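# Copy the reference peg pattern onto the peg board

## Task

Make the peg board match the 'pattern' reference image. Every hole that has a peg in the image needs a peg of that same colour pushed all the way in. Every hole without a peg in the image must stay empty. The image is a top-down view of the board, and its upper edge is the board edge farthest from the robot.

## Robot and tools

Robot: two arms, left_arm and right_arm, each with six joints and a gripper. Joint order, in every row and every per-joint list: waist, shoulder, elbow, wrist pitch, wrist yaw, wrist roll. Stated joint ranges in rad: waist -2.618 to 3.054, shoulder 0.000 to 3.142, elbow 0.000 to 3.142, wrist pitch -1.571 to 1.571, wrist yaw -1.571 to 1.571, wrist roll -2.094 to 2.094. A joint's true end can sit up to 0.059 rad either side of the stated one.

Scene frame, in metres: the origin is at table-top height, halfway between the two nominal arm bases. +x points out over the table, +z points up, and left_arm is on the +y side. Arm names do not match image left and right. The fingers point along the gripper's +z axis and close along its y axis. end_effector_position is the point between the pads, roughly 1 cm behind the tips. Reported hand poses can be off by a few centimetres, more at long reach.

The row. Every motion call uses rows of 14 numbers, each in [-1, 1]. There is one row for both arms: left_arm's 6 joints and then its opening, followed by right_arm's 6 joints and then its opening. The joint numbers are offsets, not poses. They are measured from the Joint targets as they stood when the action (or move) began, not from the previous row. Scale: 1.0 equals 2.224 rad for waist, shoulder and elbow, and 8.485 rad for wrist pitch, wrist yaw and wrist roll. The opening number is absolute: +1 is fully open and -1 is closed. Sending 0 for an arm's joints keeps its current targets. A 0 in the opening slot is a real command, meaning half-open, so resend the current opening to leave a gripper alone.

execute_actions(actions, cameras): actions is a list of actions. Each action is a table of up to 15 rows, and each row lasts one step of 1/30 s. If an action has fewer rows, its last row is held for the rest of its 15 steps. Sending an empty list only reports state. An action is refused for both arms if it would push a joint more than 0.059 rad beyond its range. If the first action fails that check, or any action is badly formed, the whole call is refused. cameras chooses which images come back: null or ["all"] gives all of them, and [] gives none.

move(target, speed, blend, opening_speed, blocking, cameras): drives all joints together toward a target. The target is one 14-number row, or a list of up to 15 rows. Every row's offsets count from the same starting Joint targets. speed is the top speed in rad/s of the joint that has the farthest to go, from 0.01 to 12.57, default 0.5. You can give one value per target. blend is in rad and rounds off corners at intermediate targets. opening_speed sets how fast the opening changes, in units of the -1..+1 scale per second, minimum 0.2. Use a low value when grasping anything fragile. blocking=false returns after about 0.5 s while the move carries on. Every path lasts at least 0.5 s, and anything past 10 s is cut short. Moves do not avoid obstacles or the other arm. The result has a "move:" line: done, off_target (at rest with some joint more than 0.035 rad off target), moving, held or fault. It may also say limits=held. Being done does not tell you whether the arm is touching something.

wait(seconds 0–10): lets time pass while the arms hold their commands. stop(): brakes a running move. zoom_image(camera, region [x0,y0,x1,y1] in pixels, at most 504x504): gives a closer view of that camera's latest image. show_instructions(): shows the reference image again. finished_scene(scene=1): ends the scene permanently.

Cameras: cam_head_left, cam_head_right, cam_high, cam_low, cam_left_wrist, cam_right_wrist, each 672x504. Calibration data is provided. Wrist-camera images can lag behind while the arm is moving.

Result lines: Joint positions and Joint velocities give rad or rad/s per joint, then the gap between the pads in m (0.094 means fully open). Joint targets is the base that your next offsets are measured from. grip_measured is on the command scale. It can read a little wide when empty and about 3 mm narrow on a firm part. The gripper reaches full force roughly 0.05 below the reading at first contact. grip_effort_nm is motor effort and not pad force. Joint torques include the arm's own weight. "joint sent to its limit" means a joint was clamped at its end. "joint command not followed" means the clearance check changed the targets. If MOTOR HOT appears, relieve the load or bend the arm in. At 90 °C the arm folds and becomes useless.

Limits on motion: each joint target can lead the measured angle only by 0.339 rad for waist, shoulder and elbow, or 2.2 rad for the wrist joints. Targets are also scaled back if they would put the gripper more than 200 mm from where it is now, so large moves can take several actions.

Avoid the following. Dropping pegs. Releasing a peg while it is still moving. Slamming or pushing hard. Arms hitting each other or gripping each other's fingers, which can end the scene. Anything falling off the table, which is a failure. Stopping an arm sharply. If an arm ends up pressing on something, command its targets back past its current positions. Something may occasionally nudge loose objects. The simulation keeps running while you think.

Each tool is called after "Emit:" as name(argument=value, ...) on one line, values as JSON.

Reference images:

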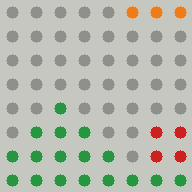

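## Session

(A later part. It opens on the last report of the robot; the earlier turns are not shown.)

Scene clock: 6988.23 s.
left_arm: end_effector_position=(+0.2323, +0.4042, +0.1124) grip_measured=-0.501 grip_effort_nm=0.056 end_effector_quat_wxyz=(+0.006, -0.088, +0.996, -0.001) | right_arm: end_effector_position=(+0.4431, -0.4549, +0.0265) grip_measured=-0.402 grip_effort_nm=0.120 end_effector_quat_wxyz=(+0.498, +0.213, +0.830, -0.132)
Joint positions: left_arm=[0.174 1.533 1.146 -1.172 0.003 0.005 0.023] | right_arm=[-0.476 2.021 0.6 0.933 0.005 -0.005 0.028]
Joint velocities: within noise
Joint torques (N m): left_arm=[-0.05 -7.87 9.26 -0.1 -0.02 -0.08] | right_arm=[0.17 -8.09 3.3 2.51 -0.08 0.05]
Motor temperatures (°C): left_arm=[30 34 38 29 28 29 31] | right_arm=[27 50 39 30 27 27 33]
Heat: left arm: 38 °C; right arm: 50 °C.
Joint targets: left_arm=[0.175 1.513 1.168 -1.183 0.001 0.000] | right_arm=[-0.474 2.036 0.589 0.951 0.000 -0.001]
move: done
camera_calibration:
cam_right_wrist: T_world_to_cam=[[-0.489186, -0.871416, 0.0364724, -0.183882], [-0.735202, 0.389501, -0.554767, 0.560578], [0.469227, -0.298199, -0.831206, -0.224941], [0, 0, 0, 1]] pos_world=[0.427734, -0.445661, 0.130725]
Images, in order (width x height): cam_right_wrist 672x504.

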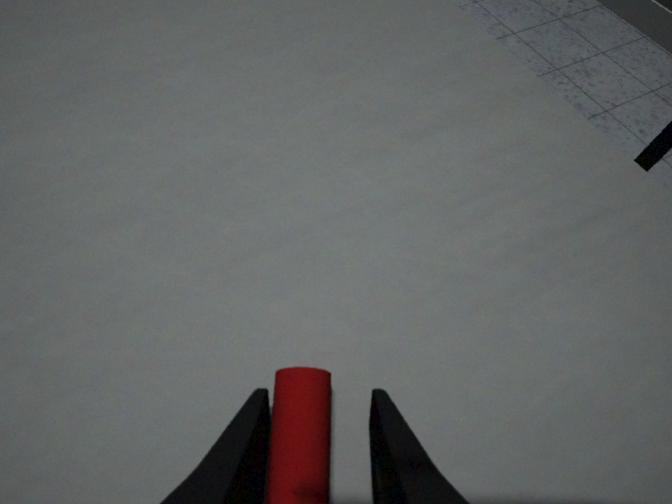

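Emit:
move(target=[[0,0,0,0,0,0,-0.5,0,0,0,0,0,0,-0.9],[0,0,0,0,0,0,-0.5,0,-0.1061,0.0139,-0.0297,0,0,-0.9],[0,0,0,0,0,0,-0.5,0,-0.1286,0.2747,-0.0439,0,0,-0.9],[0,0,0,0,0,0,-0.5,0,-0.0162,0.522,-0.2651,0,0,-0.9],[0,0,0,0,0,0,-0.5,0,0.0715,0.4613,-0.2675,0,0,-0.9],[0,0,0,0,0,0,-0.5,0,0.0962,0.4528,-0.264,0,0,-0.4]], speed=[0.3,0.4,1,1.4,0.5,0.12], opening_speed=2, cameras=["cam_right_wrist"])

Emit:
move(target=[[0,0,0,0,0,0,-0.5,0,-0.0067,0.0715,-0.0165,0,0,-0.4],[0,0,0,0,0,0,-0.5,0,0.0022,0.1367,-0.0224,0,0,-0.3],[0,0,0,0,0,0,-0.5,0,-0.2046,-0.1106,0.0218,0,0,-0.2],[0,0,0,0,0,0,-0.5,0,-0.1718,-0.1587,0.0398,0,0,-0.2]], speed=[0.25,0.6,0.8,0.4], cameras=["cam_right_wrist"])

Scene clock: 7009.17 s.
left_arm: end_effector_position=(+0.2323, +0.4042, +0.1124) grip_measured=-0.501 grip_effort_nm=0.066 end_effector_quat_wxyz=(+0.006, -0.088, +0.996, -0.001) | right_arm: end_effector_position=(+0.3387, -0.3971, +0.0175) grip_measured=-0.402 grip_effort_nm=0.115 end_effector_quat_wxyz=(-0.169, +0.243, +0.954, +0.041)
Joint positions: left_arm=[0.174 1.533 1.146 -1.172 0.003 0.005 0.023] | right_arm=[-0.476 2.236 1.607 -1.292 0.005 -0.005 0.028]
Joint velocities: within noise
Joint torques (N m): left_arm=[-0.05 -7.86 9.14 -0.11 -0.03 -0.1] | right_arm=[0.17 -11.49 4.51 0.08 -0.07 0.05]
Motor temperatures (°C): left_arm=[30 34 38 29 28 29 31] | right_arm=[27 48 39 34 27 27 32]
Heat: left arm: 38 °C; right arm: 48 °C.
Joint targets: left_arm=[0.175 1.513 1.168 -1.183 0.001 0.000] | right_arm=[-0.474 2.250 1.596 -1.290 0.000 -0.001]
move: done
camera_calibration:
cam_right_wrist: T_world_to_cam=[[-0.45263, -0.891626, 0.011342, -0.204297], [-0.588235, 0.308126, 0.747688, 0.351451], [-0.670153, 0.331755, -0.663953, 0.466926], [0, 0, 0, 1]] pos_world=[0.427177, -0.445352, 0.0495584]
Images, in order (width x height): cam_right_wrist 672x504.

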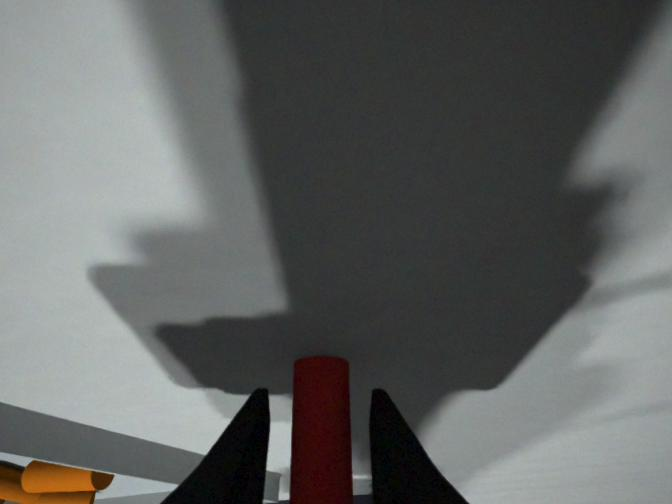

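Scene clock: 7014.43 s.
left_arm: end_effector_position=(+0.2323, +0.4042, +0.1124) grip_measured=-0.501 grip_effort_nm=0.056 end_effector_quat_wxyz=(+0.006, -0.088, +0.996, -0.001) | right_arm: end_effector_position=(+0.3393, -0.3974, +0.0527) grip_measured=-0.203 grip_effort_nm=0.115 end_effector_quat_wxyz=(+0.001, +0.247, +0.969, -0.003)
Joint positions: left_arm=[0.174 1.533 1.146 -1.172 0.003 0.005 0.023] | right_arm=[-0.476 1.86 1.253 -0.96 0.005 -0.005 0.037]
Joint velocities: within noise
Joint torques (N m): left_arm=[-0.09 -7.91 9.26 -0.11 -0.03 -0.07] | right_arm=[0.2 -9.11 5.33 0.84 -0.07 0.05]
Motor temperatures (°C): left_arm=[30 34 38 29 28 29 31] | right_arm=[27 48 39 33 27 27 32]
Heat: left arm: 38 °C; right arm: 48 °C.
Joint targets: left_arm=[0.175 1.513 1.168 -1.183 0.001 0.000] | right_arm=[-0.474 1.868 1.243 -0.952 0.000 -0.001]
move: done; target 3's new numbers were sent with right_arm's shoulder 0.036 rad from that target
camera_calibration:
cam_right_wrist: T_world_to_cam=[[-0.458049, -0.888632, 0.0228918, -0.2023], [-0.779006, 0.41368, 0.471189, 0.446786], [-0.428183, 0.197995, -0.881735, 0.367086], [0, 0, 0, 1]] pos_world=[0.412566, -0.437278, 0.117783]
Images, in order (width x height): cam_right_wrist 672x504.

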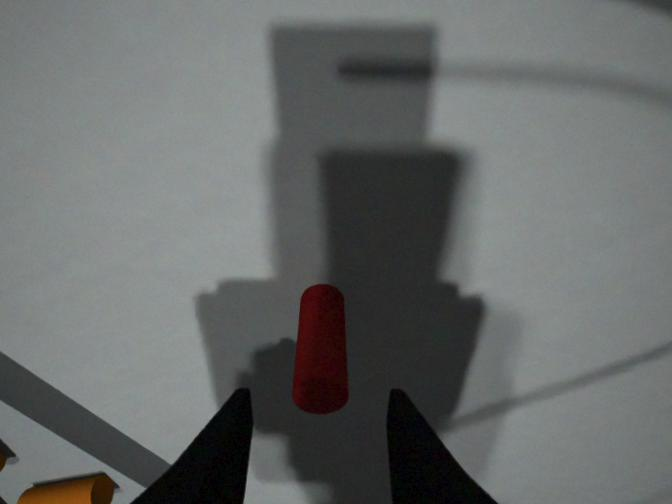

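Emit:
move(target=[[0,0,0,0,0,0,-0.5,0,0.01,-0.0155,0.0068,0,0,-0.2],[0,0,0,0,0,0,-0.5,0,0.02,-0.031,0.0137,0,0,-0.9],[0,0,0,0,0,0,-0.5,0,-0.0301,0.0526,-0.021,0,0,-0.9],[0,0,0,0,0,0,-0.5,0.7878,-0.1632,-0.0899,-0.0191,0,0,-0.9],[0,0,0,0,0,0,-0.5,0.7878,-0.1263,-0.1686,0.0103,0,0,-0.9]], speed=[0.4,0.4,0.5,0.9,0.4], cameras=["cam_right_wrist"])

Scene clock: 7028.70 s.
left_arm: end_effector_position=(+0.2323, +0.4042, +0.1124) grip_measured=-0.501 grip_effort_nm=0.051 end_effector_quat_wxyz=(+0.006, -0.088, +0.996, -0.001) | right_arm: end_effector_position=(+0.1273, -0.0026, +0.0416) grip_measured=-0.717 grip_effort_nm=-1.043 end_effector_quat_wxyz=(-0.001, -0.585, +0.811, -0.002)
Joint positions: left_arm=[0.174 1.533 1.146 -1.172 0.003 0.005 0.023] | right_arm=[1.275 1.581 0.878 -0.872 0.002 -0.004 0.013]
Joint velocities: within noise
Joint torques (N m): left_arm=[-0.1 -7.9 9.13 -0.08 -0.03 -0.05] | right_arm=[0.31 -5.86 5.09 0.8 -0.04 0.04]
Motor temperatures (°C): left_arm=[30 34 38 29 28 29 31] | right_arm=[27 47 38 32 27 27 32]
Heat: left arm: 38 °C; right arm: 47 °C.
Joint targets: left_arm=[0.175 1.513 1.168 -1.183 0.001 0.000] | right_arm=[1.278 1.587 0.868 -0.865 0.001 0.000]
move: done
camera_calibration:
cam_right_wrist: T_world_to_cam=[[0.956113, -0.292343, 0.019575, -0.126626], [-0.265689, -0.836897, 0.478553, 0.0546138], [-0.123519, -0.462752, -0.87784, 0.14772], [0, 0, 0, 1]] pos_world=[0.153826, 0.0770453, 0.106017]
Images, in order (width x height): cam_right_wrist 672x504.

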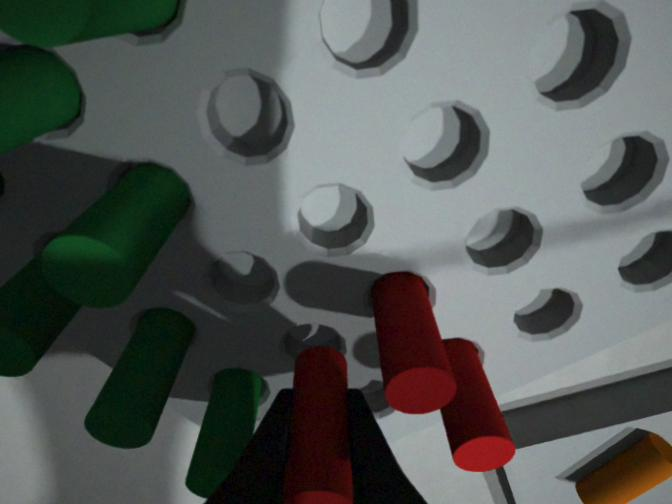

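Emit:
move(target=[[0,0,0,0,0,0,-0.5,0.0031,0.001,-0.0015,0.0007,0,0,-0.9],[0,0,0,0,0,0,-0.5,0.0031,0.0076,-0.0103,0.0047,0,0,-0.9]], speed=0.1, cameras=["cam_right_wrist"])

Scene clock: 7039.87 s.
left_arm: end_effector_position=(+0.2323, +0.4042, +0.1124) grip_measured=-0.501 grip_effort_nm=0.056 end_effector_quat_wxyz=(+0.006, -0.088, +0.996, -0.001) | right_arm: end_effector_position=(+0.1277, -0.0014, +0.0375) grip_measured=-0.717 grip_effort_nm=-1.043 end_effector_quat_wxyz=(+0.002, -0.585, +0.811, +0.000)
Joint positions: left_arm=[0.174 1.533 1.146 -1.172 0.003 0.005 0.023] | right_arm=[1.275 1.587 0.867 -0.848 0.002 -0.004 0.013]
Joint velocities: within noise
Joint torques (N m): left_arm=[0.14 -7.83 9.14 -0.1 -0.04 -0.1] | right_arm=[0.99 -4.9 4 1.01 -0.03 0.05]
Motor temperatures (°C): left_arm=[30 34 38 29 28 29 31] | right_arm=[27 46 38 31 27 27 33]
Heat: left arm: 38 °C; right arm: 46 °C.
Joint targets: left_arm=[0.175 1.513 1.168 -1.183 0.001 0.000] | right_arm=[1.285 1.604 0.845 -0.825 0.001 0.000]
move: done
camera_calibration:
cam_right_wrist: T_world_to_cam=[[0.956076, -0.292446, 0.0198354, -0.126624], [-0.266697, -0.839826, 0.472827, 0.058035], [-0.121618, -0.457349, -0.880932, 0.144644], [0, 0, 0, 1]] pos_world=[0.154131, 0.0778612, 0.102492]
Images, in order (width x height): cam_right_wrist 672x504.

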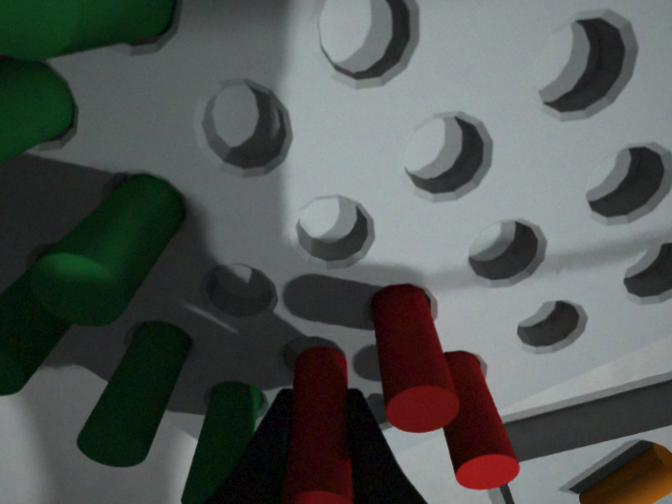

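Emit:
move(target=[[0,0,0,0,0,0,-0.5,0,-0.012,0.018,-0.006,0,0,-0.9],[0,0,0,0,0,0,-0.5,0.003,-0.012,0.018,-0.006,0,0,-0.9],[0,0,0,0,0,0,-0.5,0.0015,-0.001,0.0015,-0.0007,0,0,-0.9]], speed=[0.15,0.1,0.15], cameras=["cam_right_wrist"])

Scene clock: 7048.67 s.
left_arm: end_effector_position=(+0.2323, +0.4042, +0.1124) grip_measured=-0.501 grip_effort_nm=0.061 end_effector_quat_wxyz=(+0.006, -0.088, +0.996, -0.001) | right_arm: end_effector_position=(+0.1257, -0.0015, +0.0375) grip_measured=-0.717 grip_effort_nm=-1.048 end_effector_quat_wxyz=(+0.000, -0.588, +0.809, -0.001)
Joint positions: left_arm=[0.174 1.533 1.146 -1.172 0.003 0.005 0.023] | right_arm=[1.283 1.587 0.867 -0.851 0.002 -0.004 0.013]
Joint velocities: within noise
Joint torques (N m): left_arm=[0.05 -7.97 9.21 -0.13 -0.03 -0.07] | right_arm=[0.55 -5.09 4.3 0.96 -0.03 0.05]
Motor temperatures (°C): left_arm=[30 34 38 29 28 29 31] | right_arm=[27 45 37 31 27 27 33]
Heat: left arm: 38 °C; right arm: 45 °C.
Joint targets: left_arm=[0.175 1.513 1.168 -1.183 0.001 0.000] | right_arm=[1.288 1.602 0.848 -0.830 0.001 0.000]
move: done
camera_calibration:
cam_right_wrist: T_world_to_cam=[[0.958299, -0.285089, 0.0196826, -0.124969], [-0.259802, -0.840471, 0.475511, 0.0564484], [-0.11902, -0.460795, -0.879489, 0.143931], [0, 0, 0, 1]] pos_world=[0.151554, 0.0781388, 0.102204]
Images, in order (width x height): cam_right_wrist 672x504.

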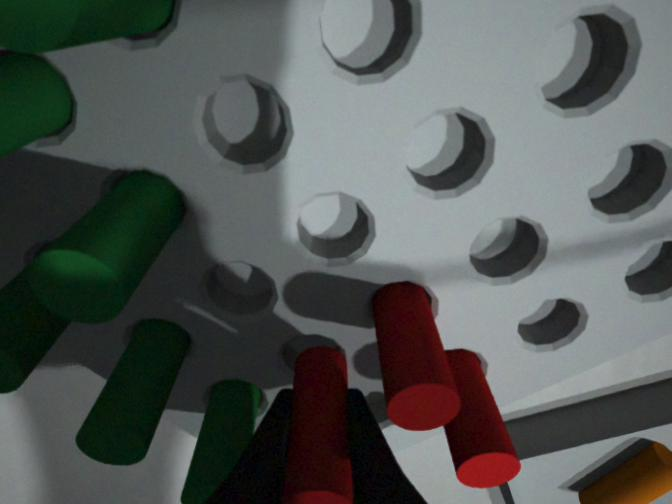

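Emit:
zoom_image(camera="cam_right_wrist", region=[250, 300, 400, 412])

Scaled by 3.360 from the camera's 672x504 image, which has a finer 960x720 frame.

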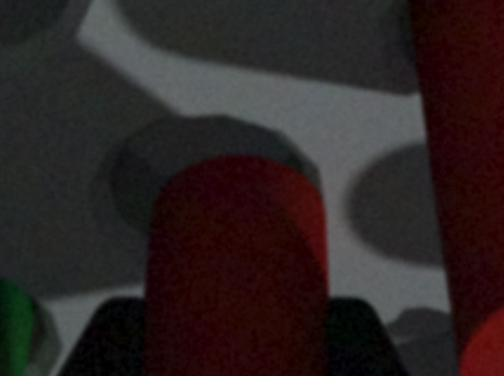

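Emit:
wait(seconds=0.3, cameras=["cam_right_wrist"])

Emit:
zoom_image(camera="cam_right_wrist", region=[250, 300, 400, 412])

Scene clock: 7069.43 s.
left_arm: end_effector_position=(+0.2323, +0.4042, +0.1124) grip_measured=-0.501 grip_effort_nm=0.056 end_effector_quat_wxyz=(+0.006, -0.088, +0.996, -0.001) | right_arm: end_effector_position=(+0.1257, -0.0015, +0.0375) grip_measured=-0.717 grip_effort_nm=-1.048 end_effector_quat_wxyz=(+0.000, -0.588, +0.809, -0.001)
Joint positions: left_arm=[0.174 1.533 1.146 -1.172 0.003 0.005 0.023] | right_arm=[1.283 1.587 0.867 -0.851 0.002 -0.004 0.013]
Joint velocities: within noise
Joint torques (N m): left_arm=[-0.09 -7.84 9.26 -0.12 -0.03 -0.1] | right_arm=[0.55 -5.08 4.33 0.97 -0.04 0.05]
Motor temperatures (°C): left_arm=[30 34 38 29 28 29 31] | right_arm=[27 45 37 30 27 27 33]
Heat: left arm: 38 °C; right arm: 45 °C.
Joint targets: left_arm=[0.175 1.513 1.168 -1.183 0.001 0.000] | right_arm=[1.288 1.602 0.848 -0.830 0.001 0.000]
Tool commands: left_gripper/opening=-0.5 right_gripper/opening=-0.9
wait: 0.30 s; at rest from the start
camera_calibration:
cam_right_wrist: T_world_to_cam=[[0.958299, -0.285089, 0.0196826, -0.124969], [-0.259802, -0.840471, 0.475511, 0.0564484], [-0.11902, -0.460795, -0.879489, 0.143931], [0, 0, 0, 1]] pos_world=[0.151554, 0.0781388, 0.102204]
Images, in order (width x height): cam_right_wrist 672x504.

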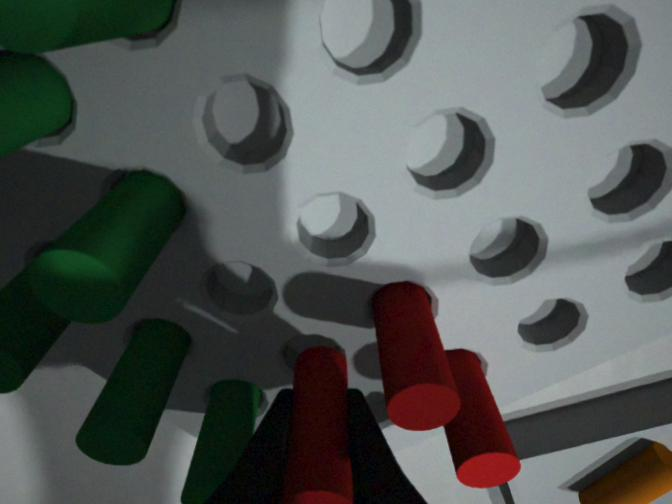

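Scaled by 3.360 from the camera's 672x504 image, which has a finer 960x720 frame.

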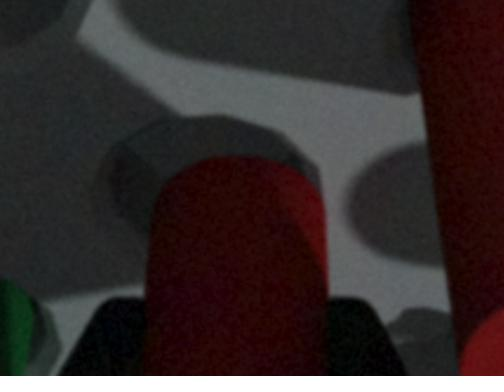

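Emit:
move(target=[[0,0,0,0,0,0,-0.5,0,-0.012,0.018,-0.006,0,0,-0.9],[0,0,0,0,0,0,-0.5,0.0045,-0.012,0.018,-0.006,0,0,-0.9],[0,0,0,0,0,0,-0.5,0.0036,0.0025,0.0035,-0.0005,0,0,-0.9]], speed=[0.15,0.1,0.15], cameras=["cam_right_wrist"])

Emit:
zoom_image(camera="cam_right_wrist", region=[250, 300, 400, 412])

Scene clock: 7082.60 s.
left_arm: end_effector_position=(+0.2323, +0.4042, +0.1124) grip_measured=-0.501 grip_effort_nm=0.042 end_effector_quat_wxyz=(+0.006, -0.088, +0.996, -0.001) | right_arm: end_effector_position=(+0.1232, -0.0033, +0.0373) grip_measured=-0.717 grip_effort_nm=-1.043 end_effector_quat_wxyz=(-0.004, -0.591, +0.807, -0.004)
Joint positions: left_arm=[0.174 1.533 1.146 -1.172 0.003 0.005 0.023] | right_arm=[1.29 1.589 0.867 -0.861 0.002 -0.004 0.013]
Joint velocities: within noise
Joint torques (N m): left_arm=[0.1 -7.8 9.22 -0.11 -0.04 -0.08] | right_arm=[0.64 -4.68 5.01 1.01 -0.03 0.04]
Motor temperatures (°C): left_arm=[30 34 38 29 28 29 31] | right_arm=[27 44 37 30 27 27 33]
Heat: left arm: 38 °C; right arm: 44 °C.
Joint targets: left_arm=[0.175 1.513 1.168 -1.183 0.001 0.000] | right_arm=[1.296 1.607 0.856 -0.835 0.001 0.000]
move: done
camera_calibration:
cam_right_wrist: T_world_to_cam=[[0.96041, -0.277915, 0.0193763, -0.123288], [-0.252113, -0.837438, 0.484909, 0.053133], [-0.118537, -0.470597, -0.87435, 0.142301], [0, 0, 0, 1]] pos_world=[0.14867, 0.0771985, 0.101045]
Images, in order (width x height): cam_right_wrist 672x504.

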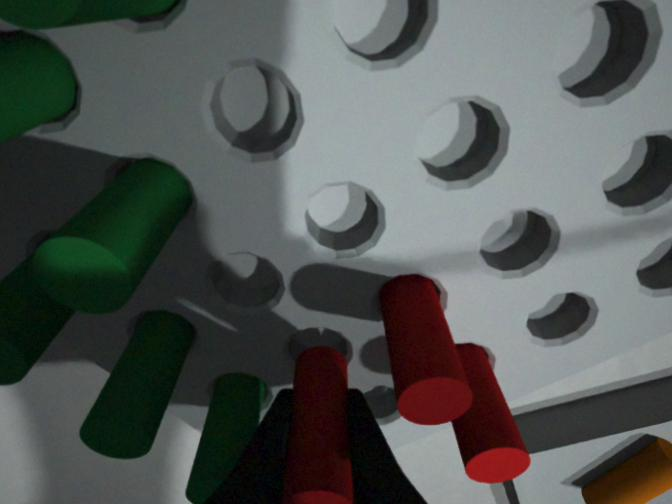

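Scaled by 3.360 from the camera's 672x504 image, which has a finer 960x720 frame.

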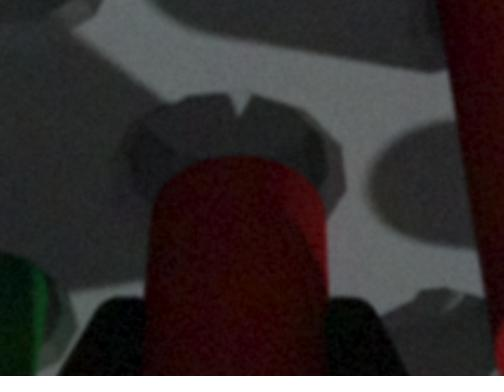

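Emit:
move(target=[[0,0,0,0,0,0,-0.5,0,-0.011,0.018,-0.005,0,0,-0.9],[0,0,0,0,0,0,-0.5,0,-0.003,0.013,-0.002,0,0,-0.9],[0,0,0,0,0,0,-0.5,0,0.0042,0.003,0.0014,0,0,-0.9]], speed=[0.15,0.1,0.15], cameras=["cam_right_wrist"])

Emit:
zoom_image(camera="cam_right_wrist", region=[250, 300, 400, 412])

Scene clock: 7092.53 s.
left_arm: end_effector_position=(+0.2323, +0.4042, +0.1124) grip_measured=-0.501 grip_effort_nm=0.066 end_effector_quat_wxyz=(+0.006, -0.088, +0.996, -0.001) | right_arm: end_effector_position=(+0.1232, -0.0034, +0.0370) grip_measured=-0.717 grip_effort_nm=-1.043 end_effector_quat_wxyz=(-0.005, -0.591, +0.807, -0.005)
Joint positions: left_arm=[0.174 1.533 1.146 -1.172 0.003 0.005 0.023] | right_arm=[1.29 1.591 0.868 -0.861 0.002 -0.004 0.013]
Joint velocities: within noise
Joint torques (N m): left_arm=[0.02 -7.91 9.29 -0.13 0 -0.09] | right_arm=[0.65 -4.07 5.52 1.16 -0.04 0.05]
Motor temperatures (°C): left_arm=[30 34 38 29 28 29 31] | right_arm=[27 44 37 30 27 27 33]
Heat: left arm: 38 °C; right arm: 44 °C.
Joint targets: left_arm=[0.175 1.513 1.168 -1.183 0.001 0.000] | right_arm=[1.296 1.617 0.863 -0.823 0.001 0.000]
move: off_target (right_arm); right_arm: the wrist pitch is farthest, 0.038 rad from its target
camera_calibration:
cam_right_wrist: T_world_to_cam=[[0.960429, -0.277855, 0.0192883, -0.123345], [-0.251803, -0.836608, 0.4865, 0.0532067], [-0.11904, -0.472106, -0.873467, 0.142029], [0, 0, 0, 1]] pos_world=[0.148769, 0.077294, 0.100552]
Images, in order (width x height): cam_right_wrist 672x504.

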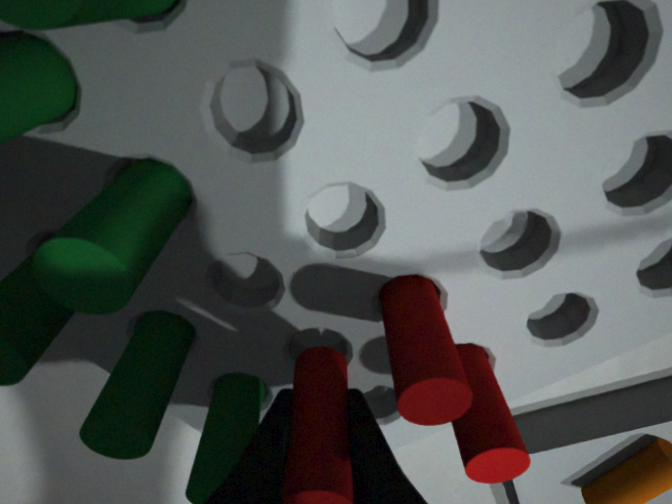

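Scaled by 3.360 from the camera's 672x504 image, which has a finer 960x720 frame.

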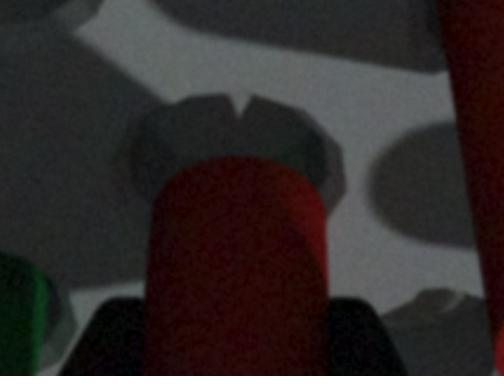

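Emit:
move(target=[[0,0,0,0,0,0,-0.5,0,-0.0234,0.0166,-0.0079,0,0,-0.9],[0,0,0,0,0,0,-0.5,0,-0.0108,0,-0.0034,0,0,-0.9]], speed=[0.15,0.15], cameras=["cam_right_wrist"])

Emit:
zoom_image(camera="cam_right_wrist", region=[250, 300, 400, 412])

Scene clock: 7103.90 s.
left_arm: end_effector_position=(+0.2323, +0.4042, +0.1124) grip_measured=-0.501 grip_effort_nm=0.061 end_effector_quat_wxyz=(+0.006, -0.088, +0.996, -0.001) | right_arm: end_effector_position=(+0.1231, -0.0037, +0.0375) grip_measured=-0.717 grip_effort_nm=-1.053 end_effector_quat_wxyz=(-0.006, -0.591, +0.807, -0.006)
Joint positions: left_arm=[0.174 1.533 1.146 -1.172 0.003 0.005 0.023] | right_arm=[1.29 1.591 0.87 -0.865 0.002 -0.004 0.013]
Joint velocities: within noise
Joint torques (N m): left_arm=[-0.05 -7.82 9.2 -0.11 -0.04 -0.08] | right_arm=[0.65 -6.27 5.3 0.87 -0.03 0.04]
Motor temperatures (°C): left_arm=[30 34 38 29 28 29 31] | right_arm=[27 44 37 30 27 27 33]
Heat: left arm: 38 °C; right arm: 44 °C.
Joint targets: left_arm=[0.175 1.513 1.168 -1.183 0.001 0.000] | right_arm=[1.296 1.593 0.863 -0.852 0.001 0.000]
move: done
camera_calibration:
cam_right_wrist: T_world_to_cam=[[0.960431, -0.27785, 0.0192544, -0.123308], [-0.251511, -0.835537, 0.488487, 0.0525326], [-0.119638, -0.474001, -0.872359, 0.142313], [0, 0, 0, 1]] pos_world=[0.148667, 0.0770885, 0.100861]
Images, in order (width x height): cam_right_wrist 672x504.

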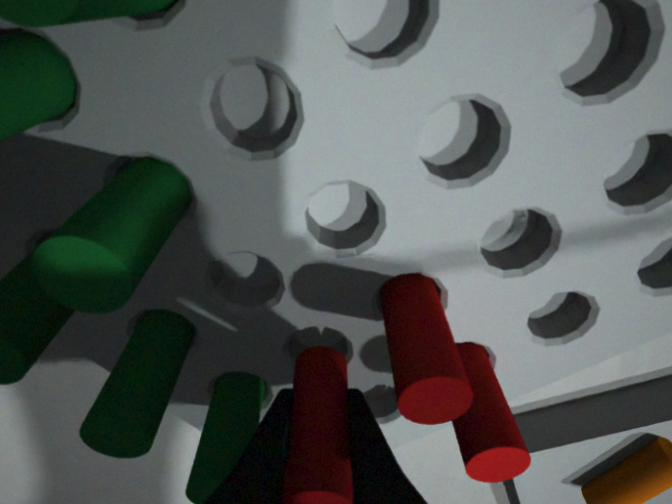

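Scaled by 3.360 from the camera's 672x504 image, which has a finer 960x720 frame.

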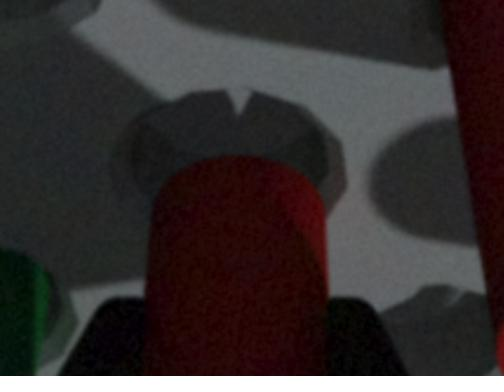

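Emit:
move(target=[[0,0,0,0,0,0,-0.5,0,-0.0261,0.0171,-0.003,0,0,-0.9],[0,0,0,0,0,0,-0.5,0,-0.008,0.007,0.001,0,0,-0.9]], speed=[0.15,0.15], cameras=["cam_right_wrist"])

Scene clock: 7124.37 s.
left_arm: end_effector_position=(+0.2323, +0.4042, +0.1124) grip_measured=-0.501 grip_effort_nm=0.056 end_effector_quat_wxyz=(+0.006, -0.088, +0.996, -0.001) | right_arm: end_effector_position=(+0.1249, +0.0018, +0.0427) grip_measured=-0.717 grip_effort_nm=-1.048 end_effector_quat_wxyz=(+0.009, -0.591, +0.807, +0.005)
Joint positions: left_arm=[0.174 1.533 1.146 -1.172 0.003 0.005 0.023] | right_arm=[1.29 1.568 0.87 -0.851 0.002 -0.004 0.013]
Joint velocities: within noise
Joint torques (N m): left_arm=[-0.03 -7.66 9.13 -0.11 -0.03 -0.09] | right_arm=[0.65 -5.71 6.9 0.87 -0.04 0.05]
Motor temperatures (°C): left_arm=[30 34 38 29 28 29 31] | right_arm=[27 43 38 30 27 27 34]
Heat: left arm: 38 °C; right arm: 43 °C.
Joint targets: left_arm=[0.175 1.513 1.168 -1.183 0.001 0.000] | right_arm=[1.296 1.575 0.878 -0.843 0.001 0.000]
move: done
camera_calibration:
cam_right_wrist: T_world_to_cam=[[0.960193, -0.278601, 0.0202878, -0.123587], [-0.256884, -0.852148, 0.455909, 0.0570709], [-0.109728, -0.442973, -0.889795, 0.149172], [0, 0, 0, 1]] pos_world=[0.149696, 0.0802805, 0.109221]
Images, in order (width x height): cam_right_wrist 672x504.

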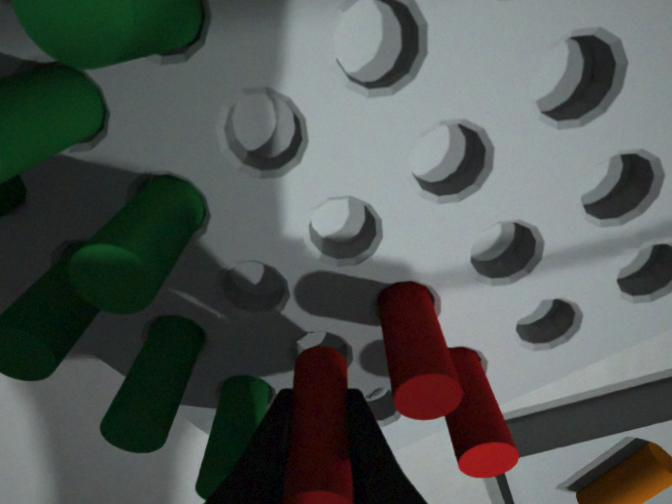

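Emit:
move(target=[0,0,0,0,0,0,-0.5,-0.0005,0.0135,-0.0139,0.0021,0,0,-0.9], speed=0.1, cameras=["cam_right_wrist"])

Emit:
zoom_image(camera="cam_right_wrist", region=[250, 300, 400, 412])

Scene clock: 7135.60 s.
left_arm: end_effector_position=(+0.2323, +0.4042, +0.1124) grip_measured=-0.501 grip_effort_nm=0.056 end_effector_quat_wxyz=(+0.006, -0.088, +0.996, -0.001) | right_arm: end_effector_position=(+0.1244, +0.0004, +0.0344) grip_measured=-0.717 grip_effort_nm=-1.048 end_effector_quat_wxyz=(+0.002, -0.591, +0.807, +0.000)
Joint positions: left_arm=[0.174 1.533 1.146 -1.172 0.003 0.005 0.023] | right_arm=[1.29 1.595 0.861 -0.833 0.002 -0.004 0.013]
Joint velocities: within noise
Joint torques (N m): left_arm=[0.2 -7.88 9.21 -0.09 -0.02 -0.06] | right_arm=[0.54 -5.63 4.71 0.82 -0.04 0.05]
Motor temperatures (°C): left_arm=[30 34 38 29 28 29 31] | right_arm=[27 43 39 30 27 27 34]
Heat: left arm: 38 °C; right arm: 43 °C.
Joint targets: left_arm=[0.175 1.513 1.168 -1.183 0.001 0.000] | right_arm=[1.295 1.605 0.847 -0.825 0.001 0.000]
move: done
camera_calibration:
cam_right_wrist: T_world_to_cam=[[0.960323, -0.278189, 0.0197902, -0.123351], [-0.25429, -0.844262, 0.471761, 0.0586735], [-0.11453, -0.458075, -0.881504, 0.141493], [0, 0, 0, 1]] pos_world=[0.149582, 0.0800353, 0.0994879]
Images, in order (width x height): cam_right_wrist 672x504.

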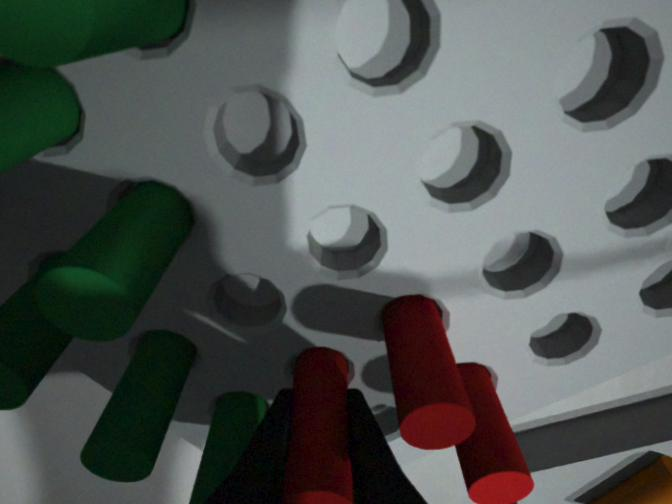

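Scaled by 3.360 from the camera's 672x504 image, which has a finer 960x720 frame.

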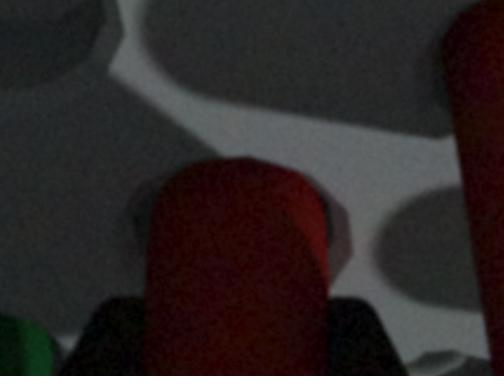

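Emit:
move(target=[[0,0,0,0,0,0,-0.5,0,0.0076,-0.009,0.0044,0,0,-0.9],[0,0,0,0,0,0,-0.5,0,0.0125,-0.0155,0.006,0,0,-0.9]], speed=0.1, cameras=[])

Scene clock: 7145.20 s.
left_arm: end_effector_position=(+0.2323, +0.4042, +0.1124) grip_measured=-0.501 grip_effort_nm=0.056 end_effector_quat_wxyz=(+0.006, -0.088, +0.996, -0.001) | right_arm: end_effector_position=(+0.1244, +0.0004, +0.0271) grip_measured=-0.717 grip_effort_nm=-1.048 end_effector_quat_wxyz=(+0.003, -0.591, +0.807, +0.000)
Joint positions: left_arm=[0.174 1.533 1.146 -1.172 0.003 0.005 0.023] | right_arm=[1.29 1.609 0.842 -0.799 0.002 -0.004 0.013]
Joint velocities: within noise
Joint torques (N m): left_arm=[0.01 -7.92 9.2 -0.08 -0.04 -0.11] | right_arm=[0.53 -4.37 3.19 1.04 -0.04 0.04]
Motor temperatures (°C): left_arm=[30 34 38 29 28 29 31] | right_arm=[27 43 38 30 27 27 34]
Heat: left arm: 38 °C; right arm: 43 °C.
Joint targets: left_arm=[0.175 1.513 1.168 -1.183 0.001 0.000] | right_arm=[1.295 1.633 0.813 -0.774 0.001 0.000]
move: done
No camera images: "cameras" was empty.

Emit:
move(target=[[0,0,0,0,0,0,-0.5,0,-0.0049,0.0063,-0.0016,0,0,-0.9],[0,0,0,0,0,0,-0.5,0,-0.0044,0.006,-0.0016,0,0,-0.45],[0,0,0,0,0,0,-0.5,0,-0.0198,0.0265,-0.0094,0,0,-0.45],[0,0,0,0,0,0,-0.5,0,-0.0375,0.0765,-0.0296,0,0,-0.45],[0,0,0,0,0,0,-0.5,0,-0.0539,0.1195,-0.0454,0,0,-0.45],[0,0,0,0,0,0,-0.5,-0.5499,0.2397,0.4843,-0.0614,0,-0.1682,-0.45],[0,0,0,0,0,0,-0.5,-0.5499,0.2536,0.4146,-0.0409,0,-0.1682,-0.45]], speed=[0.1,0.1,0.1,0.3,0.4,1.3,0.6], cameras=["cam_right_wrist","cam_low"])

Emit:
zoom_image(camera="cam_low", region=[360, 230, 450, 280])

Scene clock: 7198.53 s.
left_arm: end_effector_position=(+0.2323, +0.4042, +0.1124) grip_measured=-0.501 grip_effort_nm=0.051 end_effector_quat_wxyz=(+0.006, -0.088, +0.996, -0.001) | right_arm: end_effector_position=(+0.4696, -0.2220, +0.0530) grip_measured=-0.453 grip_effort_nm=0.115 end_effector_quat_wxyz=(+0.002, +0.666, -0.746, +0.005)
Joint positions: left_arm=[0.174 1.533 1.146 -1.172 0.003 0.005 0.023] | right_arm=[0.067 2.191 1.744 -1.12 0.011 -1.42 0.026]
Joint velocities: within noise
Joint torques (N m): left_arm=[-0.09 -7.91 9.18 -0.11 -0.04 -0.06] | right_arm=[0.51 -13.01 5.79 0.73 -0.11 -0.06]
Motor temperatures (°C): left_arm=[30 34 38 29 28 29 31] | right_arm=[27 43 37 30 27 27 34]
Heat: left arm: 38 °C; right arm: 43 °C.
Joint targets: left_arm=[0.175 1.513 1.168 -1.183 0.001 0.000] | right_arm=[0.072 2.197 1.735 -1.121 0.001 -1.428]
move: done
camera_calibration:
cam_right_wrist: T_world_to_cam=[[0.995897, -0.0877964, 0.021942, -0.491692], [-0.0874137, -0.870517, 0.484313, -0.134944], [-0.02342, -0.484243, -0.87462, 0.0465301], [0, 0, 0, 1]] pos_world=[0.478968, -0.138108, 0.11684]
Images, in order (width x height): cam_low 672x504, cam_right_wrist 672x504.

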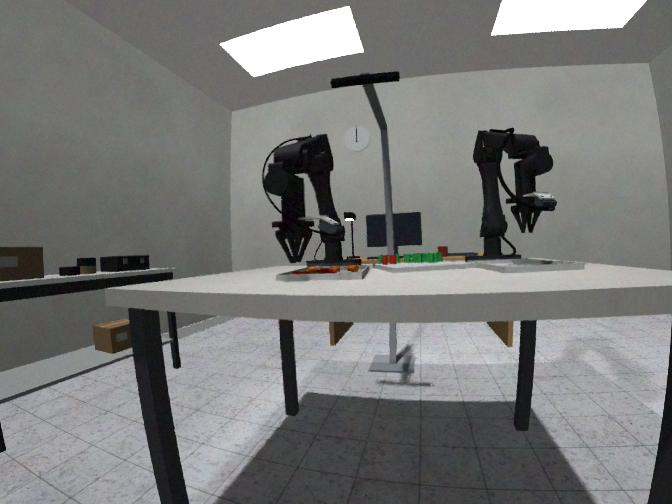

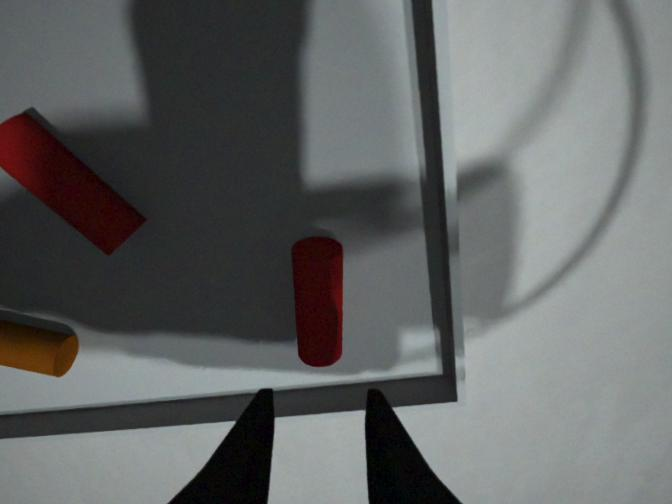

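Scaled by 5.600 from the camera's 672x504 image, which has a finer 960x720 frame.

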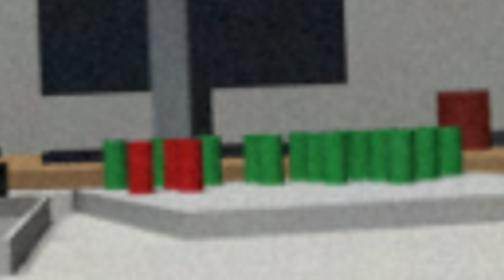

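Emit:
move(target=[0,0,0,0,0,0,-0.5,0.018,0.0157,-0.0202,0.0094,0,0.0075,-0.45], speed=0.25, cameras=["cam_right_wrist"])

Scene clock: 7215.13 s.
left_arm: end_effector_position=(+0.2323, +0.4042, +0.1124) grip_measured=-0.501 grip_effort_nm=0.061 end_effector_quat_wxyz=(+0.006, -0.088, +0.996, -0.001) | right_arm: end_effector_position=(+0.4732, -0.2041, +0.0328) grip_measured=-0.453 grip_effort_nm=0.115 end_effector_quat_wxyz=(+0.003, -0.663, +0.748, -0.009)
Joint positions: left_arm=[0.174 1.533 1.146 -1.172 0.003 0.005 0.023] | right_arm=[0.109 2.217 1.703 -1.041 0.011 -1.37 0.026]
Joint velocities: within noise
Joint torques (N m): left_arm=[-0.03 -7.88 9.26 -0.09 -0.04 -0.08] | right_arm=[0.34 -12.27 5.29 0.75 -0.11 0.07]
Motor temperatures (°C): left_arm=[30 34 38 29 28 29 31] | right_arm=[27 45 38 30 27 27 33]
Heat: left arm: 38 °C; right arm: 45 °C.
Joint targets: left_arm=[0.175 1.513 1.168 -1.183 0.001 0.000] | right_arm=[0.112 2.232 1.690 -1.042 0.001 -1.364]
move: done
camera_calibration:
cam_right_wrist: T_world_to_cam=[[0.994757, -0.0961765, 0.0347752, -0.494791], [-0.100997, -0.870333, 0.481996, -0.102781], [-0.0160906, -0.482981, -0.875483, 0.0344647], [0, 0, 0, 1]] pos_world=[0.48237, -0.120395, 0.0969195]
Images, in order (width x height): cam_right_wrist 672x504.

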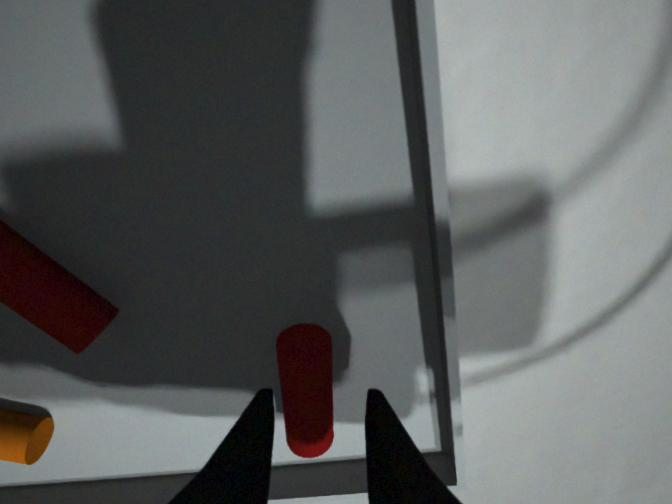

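Emit:
move(target=[[0,0,0,0,0,0,-0.5,0.0035,-0.016,0.012,-0.003,0,-0.0078,-0.45],[0,0,0,0,0,0,-0.5,0.003,0.0067,-0.0072,0.0028,0,-0.0078,-0.45]], speed=[0.2,0.2], cameras=["cam_right_wrist"])

Scene clock: 7228.47 s.
left_arm: end_effector_position=(+0.2323, +0.4042, +0.1124) grip_measured=-0.501 grip_effort_nm=0.051 end_effector_quat_wxyz=(+0.006, -0.088, +0.996, -0.001) | right_arm: end_effector_position=(+0.4728, -0.2027, +0.0238) grip_measured=-0.453 grip_effort_nm=0.115 end_effector_quat_wxyz=(-0.001, +0.684, -0.730, +0.008)
Joint positions: left_arm=[0.174 1.533 1.146 -1.172 0.003 0.005 0.023] | right_arm=[0.112 2.23 1.688 -1.017 0.011 -1.423 0.026]
Joint velocities: within noise
Joint torques (N m): left_arm=[0.05 -7.8 9.18 -0.12 -0.04 -0.09] | right_arm=[0.62 -12.22 5.22 0.74 -0.12 -0.06]
Motor temperatures (°C): left_arm=[30 34 38 29 28 29 31] | right_arm=[27 49 37 30 27 27 33]
Heat: left arm: 38 °C; right arm: 49 °C.
Joint targets: left_arm=[0.175 1.513 1.168 -1.183 0.001 0.000] | right_arm=[0.119 2.247 1.674 -1.018 0.001 -1.430]
move: done
camera_calibration:
cam_right_wrist: T_world_to_cam=[[0.998733, -0.0402843, 0.0301661, -0.484385], [-0.0498523, -0.874033, 0.483303, -0.122218], [0.00689668, -0.484194, -0.874933, 0.0160567], [0, 0, 0, 1]] pos_world=[0.477567, -0.118561, 0.0877289]
Images, in order (width x height): cam_right_wrist 672x504.

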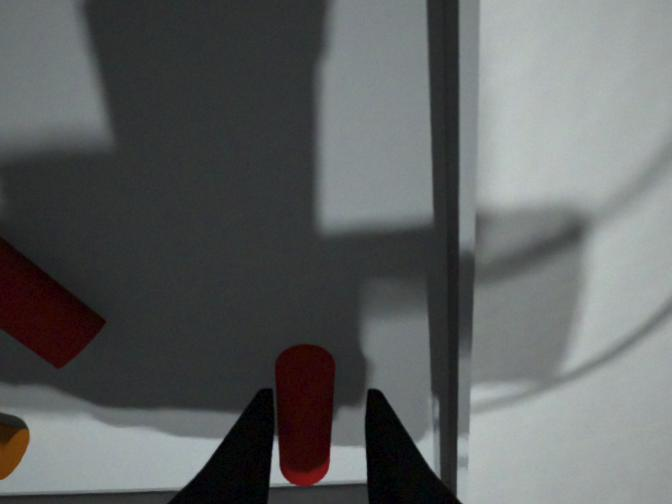

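Emit:
move(target=[[0,0,0,0,0,0,-0.5,0,-0.02,0.006,-0.003,0,0,-0.45],[0,0,0,0,0,0,-0.5,0.0035,-0.02,0.002,-0.002,0,0,-0.45],[0,0,0,0,0,0,-0.5,0.0035,-0.004,-0.0085,0.0008,0,0,-0.45],[0,0,0,0,0,0,-0.5,0.0035,-0.004,-0.0085,0.0008,0,0,-0.9]], speed=[0.2,0.15,0.15,0.15], opening_speed=1.5, cameras=["cam_right_wrist"])

Scene clock: 7242.77 s.
left_arm: end_effector_position=(+0.2323, +0.4042, +0.1124) grip_measured=-0.501 grip_effort_nm=0.061 end_effector_quat_wxyz=(+0.006, -0.088, +0.996, -0.001) | right_arm: end_effector_position=(+0.4683, -0.2000, +0.0193) grip_measured=-0.715 grip_effort_nm=-1.048 end_effector_quat_wxyz=(+0.004, +0.687, -0.727, +0.004)
Joint positions: left_arm=[0.174 1.533 1.146 -1.172 0.003 0.005 0.023] | right_arm=[0.12 2.23 1.669 -1.01 0.011 -1.423 0.013]
Joint velocities: within noise
Joint torques (N m): left_arm=[-0.03 -7.76 9.22 -0.1 -0.01 -0.07] | right_arm=[0.72 -12.96 5.09 0.71 -0.12 -0.06]
Motor temperatures (°C): left_arm=[30 34 38 29 28 29 31] | right_arm=[27 47 37 30 27 27 32]
Heat: left arm: 38 °C; right arm: 47 °C.
Joint targets: left_arm=[0.175 1.513 1.168 -1.183 0.001 0.000] | right_arm=[0.127 2.238 1.655 -1.011 0.001 -1.430]
move: done
camera_calibration:
cam_right_wrist: T_world_to_cam=[[0.99929, -0.0326184, 0.0188568, -0.478173], [-0.0376708, -0.873868, 0.484702, -0.123596], [0.000668121, -0.485068, -0.874476, 0.0161472], [0, 0, 0, 1]] pos_world=[0.473167, -0.115772, 0.0830445]
Images, in order (width x height): cam_right_wrist 672x504.

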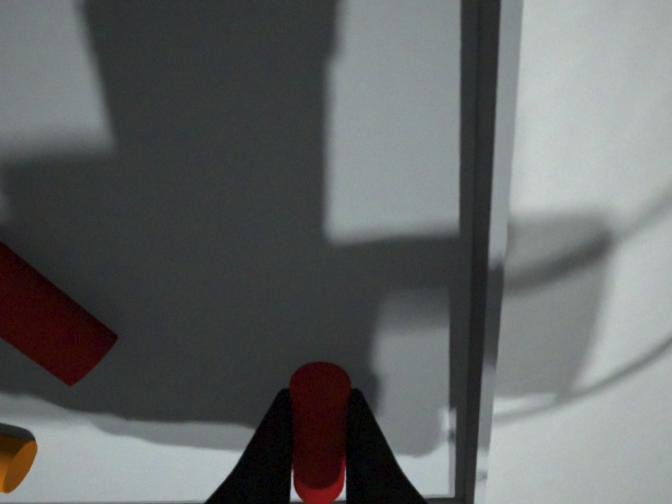

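Emit:
move(target=[[0,0,0,0,0,0,-0.5,0,-0.0261,0.0967,-0.0317,0,0,-0.9],[0,0,0,0,0,0,-0.5,-0.2702,0.065,0.2284,-0.0409,0,0.1685,-0.9],[0,0,0,0,0,0,-0.5,-0.2702,0.0598,0.1295,-0.0145,0,0.1685,-0.9],[0,0,0,0,0,0,-0.5,-0.2702,0.0742,0.1102,-0.0075,0,0.1685,-0.4]], speed=[0.5,1.2,0.6,0.15], cameras=[])

Emit:
move(target=[[0,0,0,0,0,0,-0.5,0,-0.031,0.1183,-0.0334,0,0,-0.4],[0,0,0,0,0,0,-0.5,0,-0.2032,-0.1799,0.0913,0,0,-0.4],[0,0,0,0,0,0,-0.5,0,-0.2226,-0.5661,0.2333,0,0,-0.4],[0,0,0,0,0,0,-0.5,0,-0.165,-0.5895,0.2387,0,0,-0.4]], speed=[0.5,1.4,1.2,0.3], blend=[0,0.15,0,0], cameras=["cam_right_wrist"])

Scene clock: 7263.83 s.
left_arm: end_effector_position=(+0.2323, +0.4042, +0.1124) grip_measured=-0.501 grip_effort_nm=0.051 end_effector_quat_wxyz=(+0.006, -0.088, +0.996, -0.001) | right_arm: end_effector_position=(+0.4525, -0.4639, +0.0153) grip_measured=-0.402 grip_effort_nm=0.115 end_effector_quat_wxyz=(+0.010, +0.249, +0.968, -0.008)
Joint positions: left_arm=[0.174 1.533 1.146 -1.172 0.003 0.005 0.023] | right_arm=[-0.481 2.384 1.918 -1.083 0.01 -0.007 0.028]
Joint velocities: within noise
Joint torques (N m): left_arm=[0.02 -7.79 9.22 -0.12 -0.02 -0.06] | right_arm=[0.68 -13.39 4.96 0.84 -0.11 0.08]
Motor temperatures (°C): left_arm=[30 34 38 29 28 29 31] | right_arm=[27 48 37 30 27 27 33]
Heat: left arm: 38 °C; right arm: 48 °C.
Joint targets: left_arm=[0.175 1.513 1.168 -1.183 0.001 0.000] | right_arm=[-0.474 2.403 1.900 -1.075 0.000 -0.001]
move: done
No camera images: "cameras" was empty.

Scene clock: 7267.30 s.
left_arm: end_effector_position=(+0.2323, +0.4042, +0.1124) grip_measured=-0.501 grip_effort_nm=0.056 end_effector_quat_wxyz=(+0.006, -0.088, +0.996, -0.001) | right_arm: end_effector_position=(+0.4416, -0.4578, +0.0266) grip_measured=-0.402 grip_effort_nm=0.115 end_effector_quat_wxyz=(+0.497, +0.217, +0.829, -0.136)
Joint positions: left_arm=[0.174 1.533 1.146 -1.172 0.003 0.005 0.023] | right_arm=[-0.481 2.021 0.601 0.932 0.01 -0.005 0.028]
Joint velocities: within noise
Joint torques (N m): left_arm=[-0.01 -7.82 9.26 -0.11 -0.02 -0.07] | right_arm=[0.68 -8.13 3.37 2.51 -0.12 0.06]
Motor temperatures (°C): left_arm=[30 34 38 29 28 29 31] | right_arm=[27 49 37 30 27 27 33]
Heat: left arm: 38 °C; right arm: 49 °C.
Joint targets: left_arm=[0.175 1.513 1.168 -1.183 0.001 0.000] | right_arm=[-0.474 2.036 0.589 0.950 0.000 -0.001]
move: done
camera_calibration:
cam_right_wrist: T_world_to_cam=[[-0.497524, -0.866582, 0.0387949, -0.181298], [-0.732035, 0.395442, -0.554752, 0.561967], [0.465398, -0.304402, -0.83111, -0.226159], [0, 0, 0, 1]] pos_world=[0.426433, -0.448178, 0.130823]
Images, in order (width x height): cam_right_wrist 672x504.

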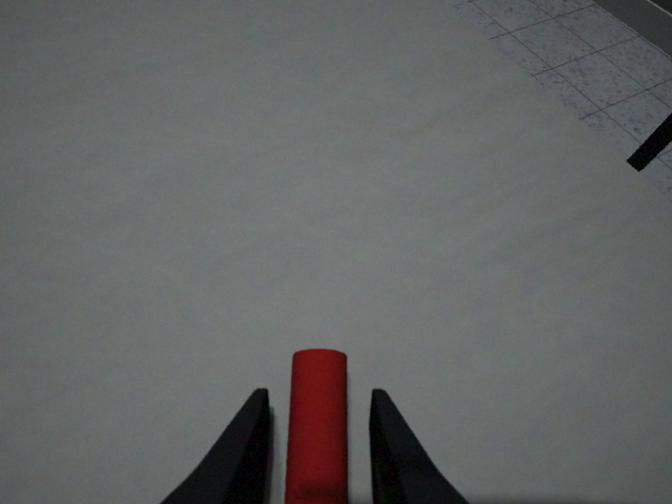

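Emit:
move(target=[[0,0,0,0,0,0,-0.5,0,-0.0342,0.0297,-0.009,0,0,-0.4],[0,0,0,0,0,0,-0.5,0,0.0054,0.0063,-0.0022,0,0,-0.4],[0,0,0,0,0,0,-0.5,0,0.0054,0.0063,-0.0022,0,0,-0.9],[0,0,0,0,0,0,-0.5,0,-0.1061,0.0139,-0.0297,0,0,-0.9],[0,0,0,0,0,0,-0.5,0,-0.1286,0.2747,-0.0439,0,0,-0.9],[0,0,0,0,0,0,-0.5,0,-0.0162,0.522,-0.2651,0,0,-0.9],[0,0,0,0,0,0,-0.5,0,0.0715,0.4613,-0.2675,0,0,-0.9],[0,0,0,0,0,0,-0.5,0,0.0962,0.4528,-0.264,0,0,-0.4]], speed=[0.4,0.4,0.4,0.4,1,1.4,0.5,0.12], opening_speed=2, cameras=["cam_right_wrist"])

Emit:
move(target=[[0,0,0,0,0,0,-0.5,0,-0.0067,0.0715,-0.0165,0,0,-0.4],[0,0,0,0,0,0,-0.5,0,0.0022,0.1367,-0.0224,0,0,-0.3],[0,0,0,0,0,0,-0.5,0,-0.2046,-0.1106,0.0218,0,0,-0.2],[0,0,0,0,0,0,-0.5,0,-0.1718,-0.1587,0.0398,0,0,-0.2]], speed=[0.25,0.6,0.8,0.4], cameras=["cam_right_wrist"])

Scene clock: 7288.60 s.
left_arm: end_effector_position=(+0.2323, +0.4042, +0.1124) grip_measured=-0.501 grip_effort_nm=0.061 end_effector_quat_wxyz=(+0.006, -0.088, +0.996, -0.001) | right_arm: end_effector_position=(+0.3377, -0.3992, +0.0177) grip_measured=-0.402 grip_effort_nm=0.115 end_effector_quat_wxyz=(-0.169, +0.246, +0.954, +0.040)
Joint positions: left_arm=[0.174 1.533 1.146 -1.172 0.003 0.005 0.023] | right_arm=[-0.481 2.235 1.608 -1.292 0.008 -0.004 0.028]
Joint velocities: within noise
Joint torques (N m): left_arm=[-0.09 -7.82 9.13 -0.1 -0.01 -0.07] | right_arm=[0.68 -11.49 4.51 0.09 -0.1 0.05]
Motor temperatures (°C): left_arm=[30 34 38 29 28 29 31] | right_arm=[27 48 37 34 27 27 33]
Heat: left arm: 38 °C; right arm: 48 °C.
Joint targets: left_arm=[0.175 1.513 1.168 -1.183 0.001 0.000] | right_arm=[-0.474 2.250 1.596 -1.289 0.000 -0.001]
move: done
camera_calibration:
cam_right_wrist: T_world_to_cam=[[-0.457459, -0.88911, 0.0146493, -0.204033], [-0.58586, 0.313744, 0.747217, 0.352827], [-0.668954, 0.333239, -0.664419, 0.467328], [0, 0, 0, 1]] pos_world=[0.425992, -0.447837, 0.0498524]
Images, in order (width x height): cam_right_wrist 672x504.

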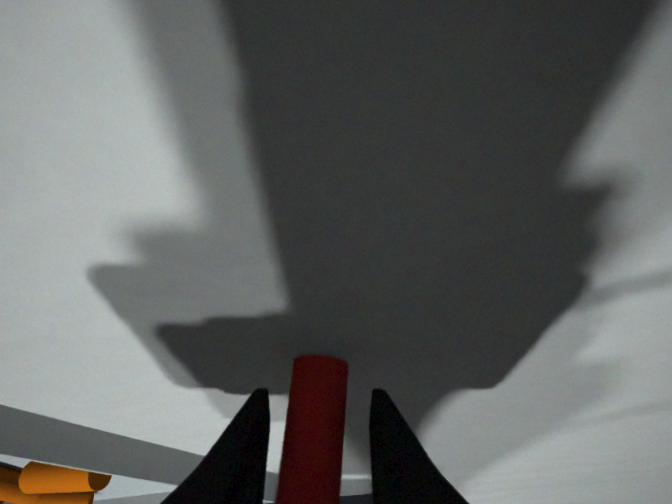

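Scene clock: 7293.87 s.
left_arm: end_effector_position=(+0.2323, +0.4042, +0.1124) grip_measured=-0.501 grip_effort_nm=0.061 end_effector_quat_wxyz=(+0.006, -0.088, +0.996, -0.001) | right_arm: end_effector_position=(+0.3384, -0.3996, +0.0530) grip_measured=-0.203 grip_effort_nm=0.115 end_effector_quat_wxyz=(+0.002, +0.251, +0.968, -0.005)
Joint positions: left_arm=[0.174 1.533 1.146 -1.172 0.003 0.005 0.023] | right_arm=[-0.481 1.86 1.254 -0.96 0.008 -0.004 0.037]
Joint velocities: within noise
Joint torques (N m): left_arm=[0.01 -7.8 9.31 -0.1 -0.03 -0.1] | right_arm=[0.69 -9.1 5.3 0.83 -0.1 0.04]
Motor temperatures (°C): left_arm=[30 34 38 29 28 29 31] | right_arm=[27 48 38 33 27 27 33]
Heat: left arm: 38 °C; right arm: 48 °C.
Joint targets: left_arm=[0.175 1.513 1.168 -1.183 0.001 0.000] | right_arm=[-0.474 1.868 1.243 -0.952 0.000 -0.001]
move: done
camera_calibration:
cam_right_wrist: T_world_to_cam=[[-0.463727, -0.885598, 0.0259632, -0.201622], [-0.776129, 0.42019, 0.470175, 0.448543], [-0.427295, 0.197882, -0.882191, 0.36708], [0, 0, 0, 1]] pos_world=[0.411481, -0.439667, 0.118176]
Images, in order (width x height): cam_right_wrist 672x504.

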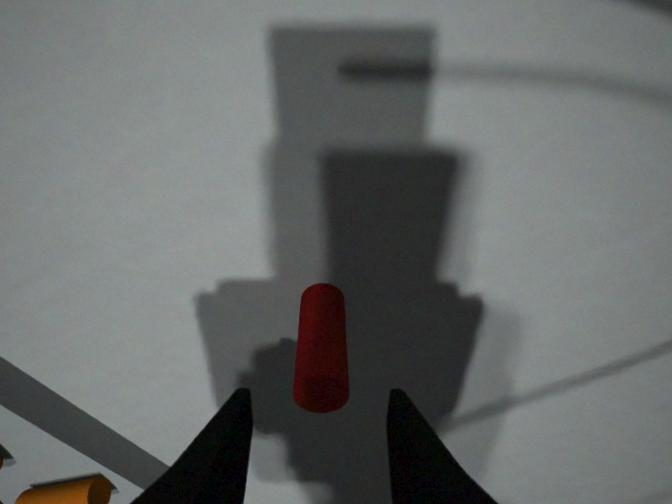

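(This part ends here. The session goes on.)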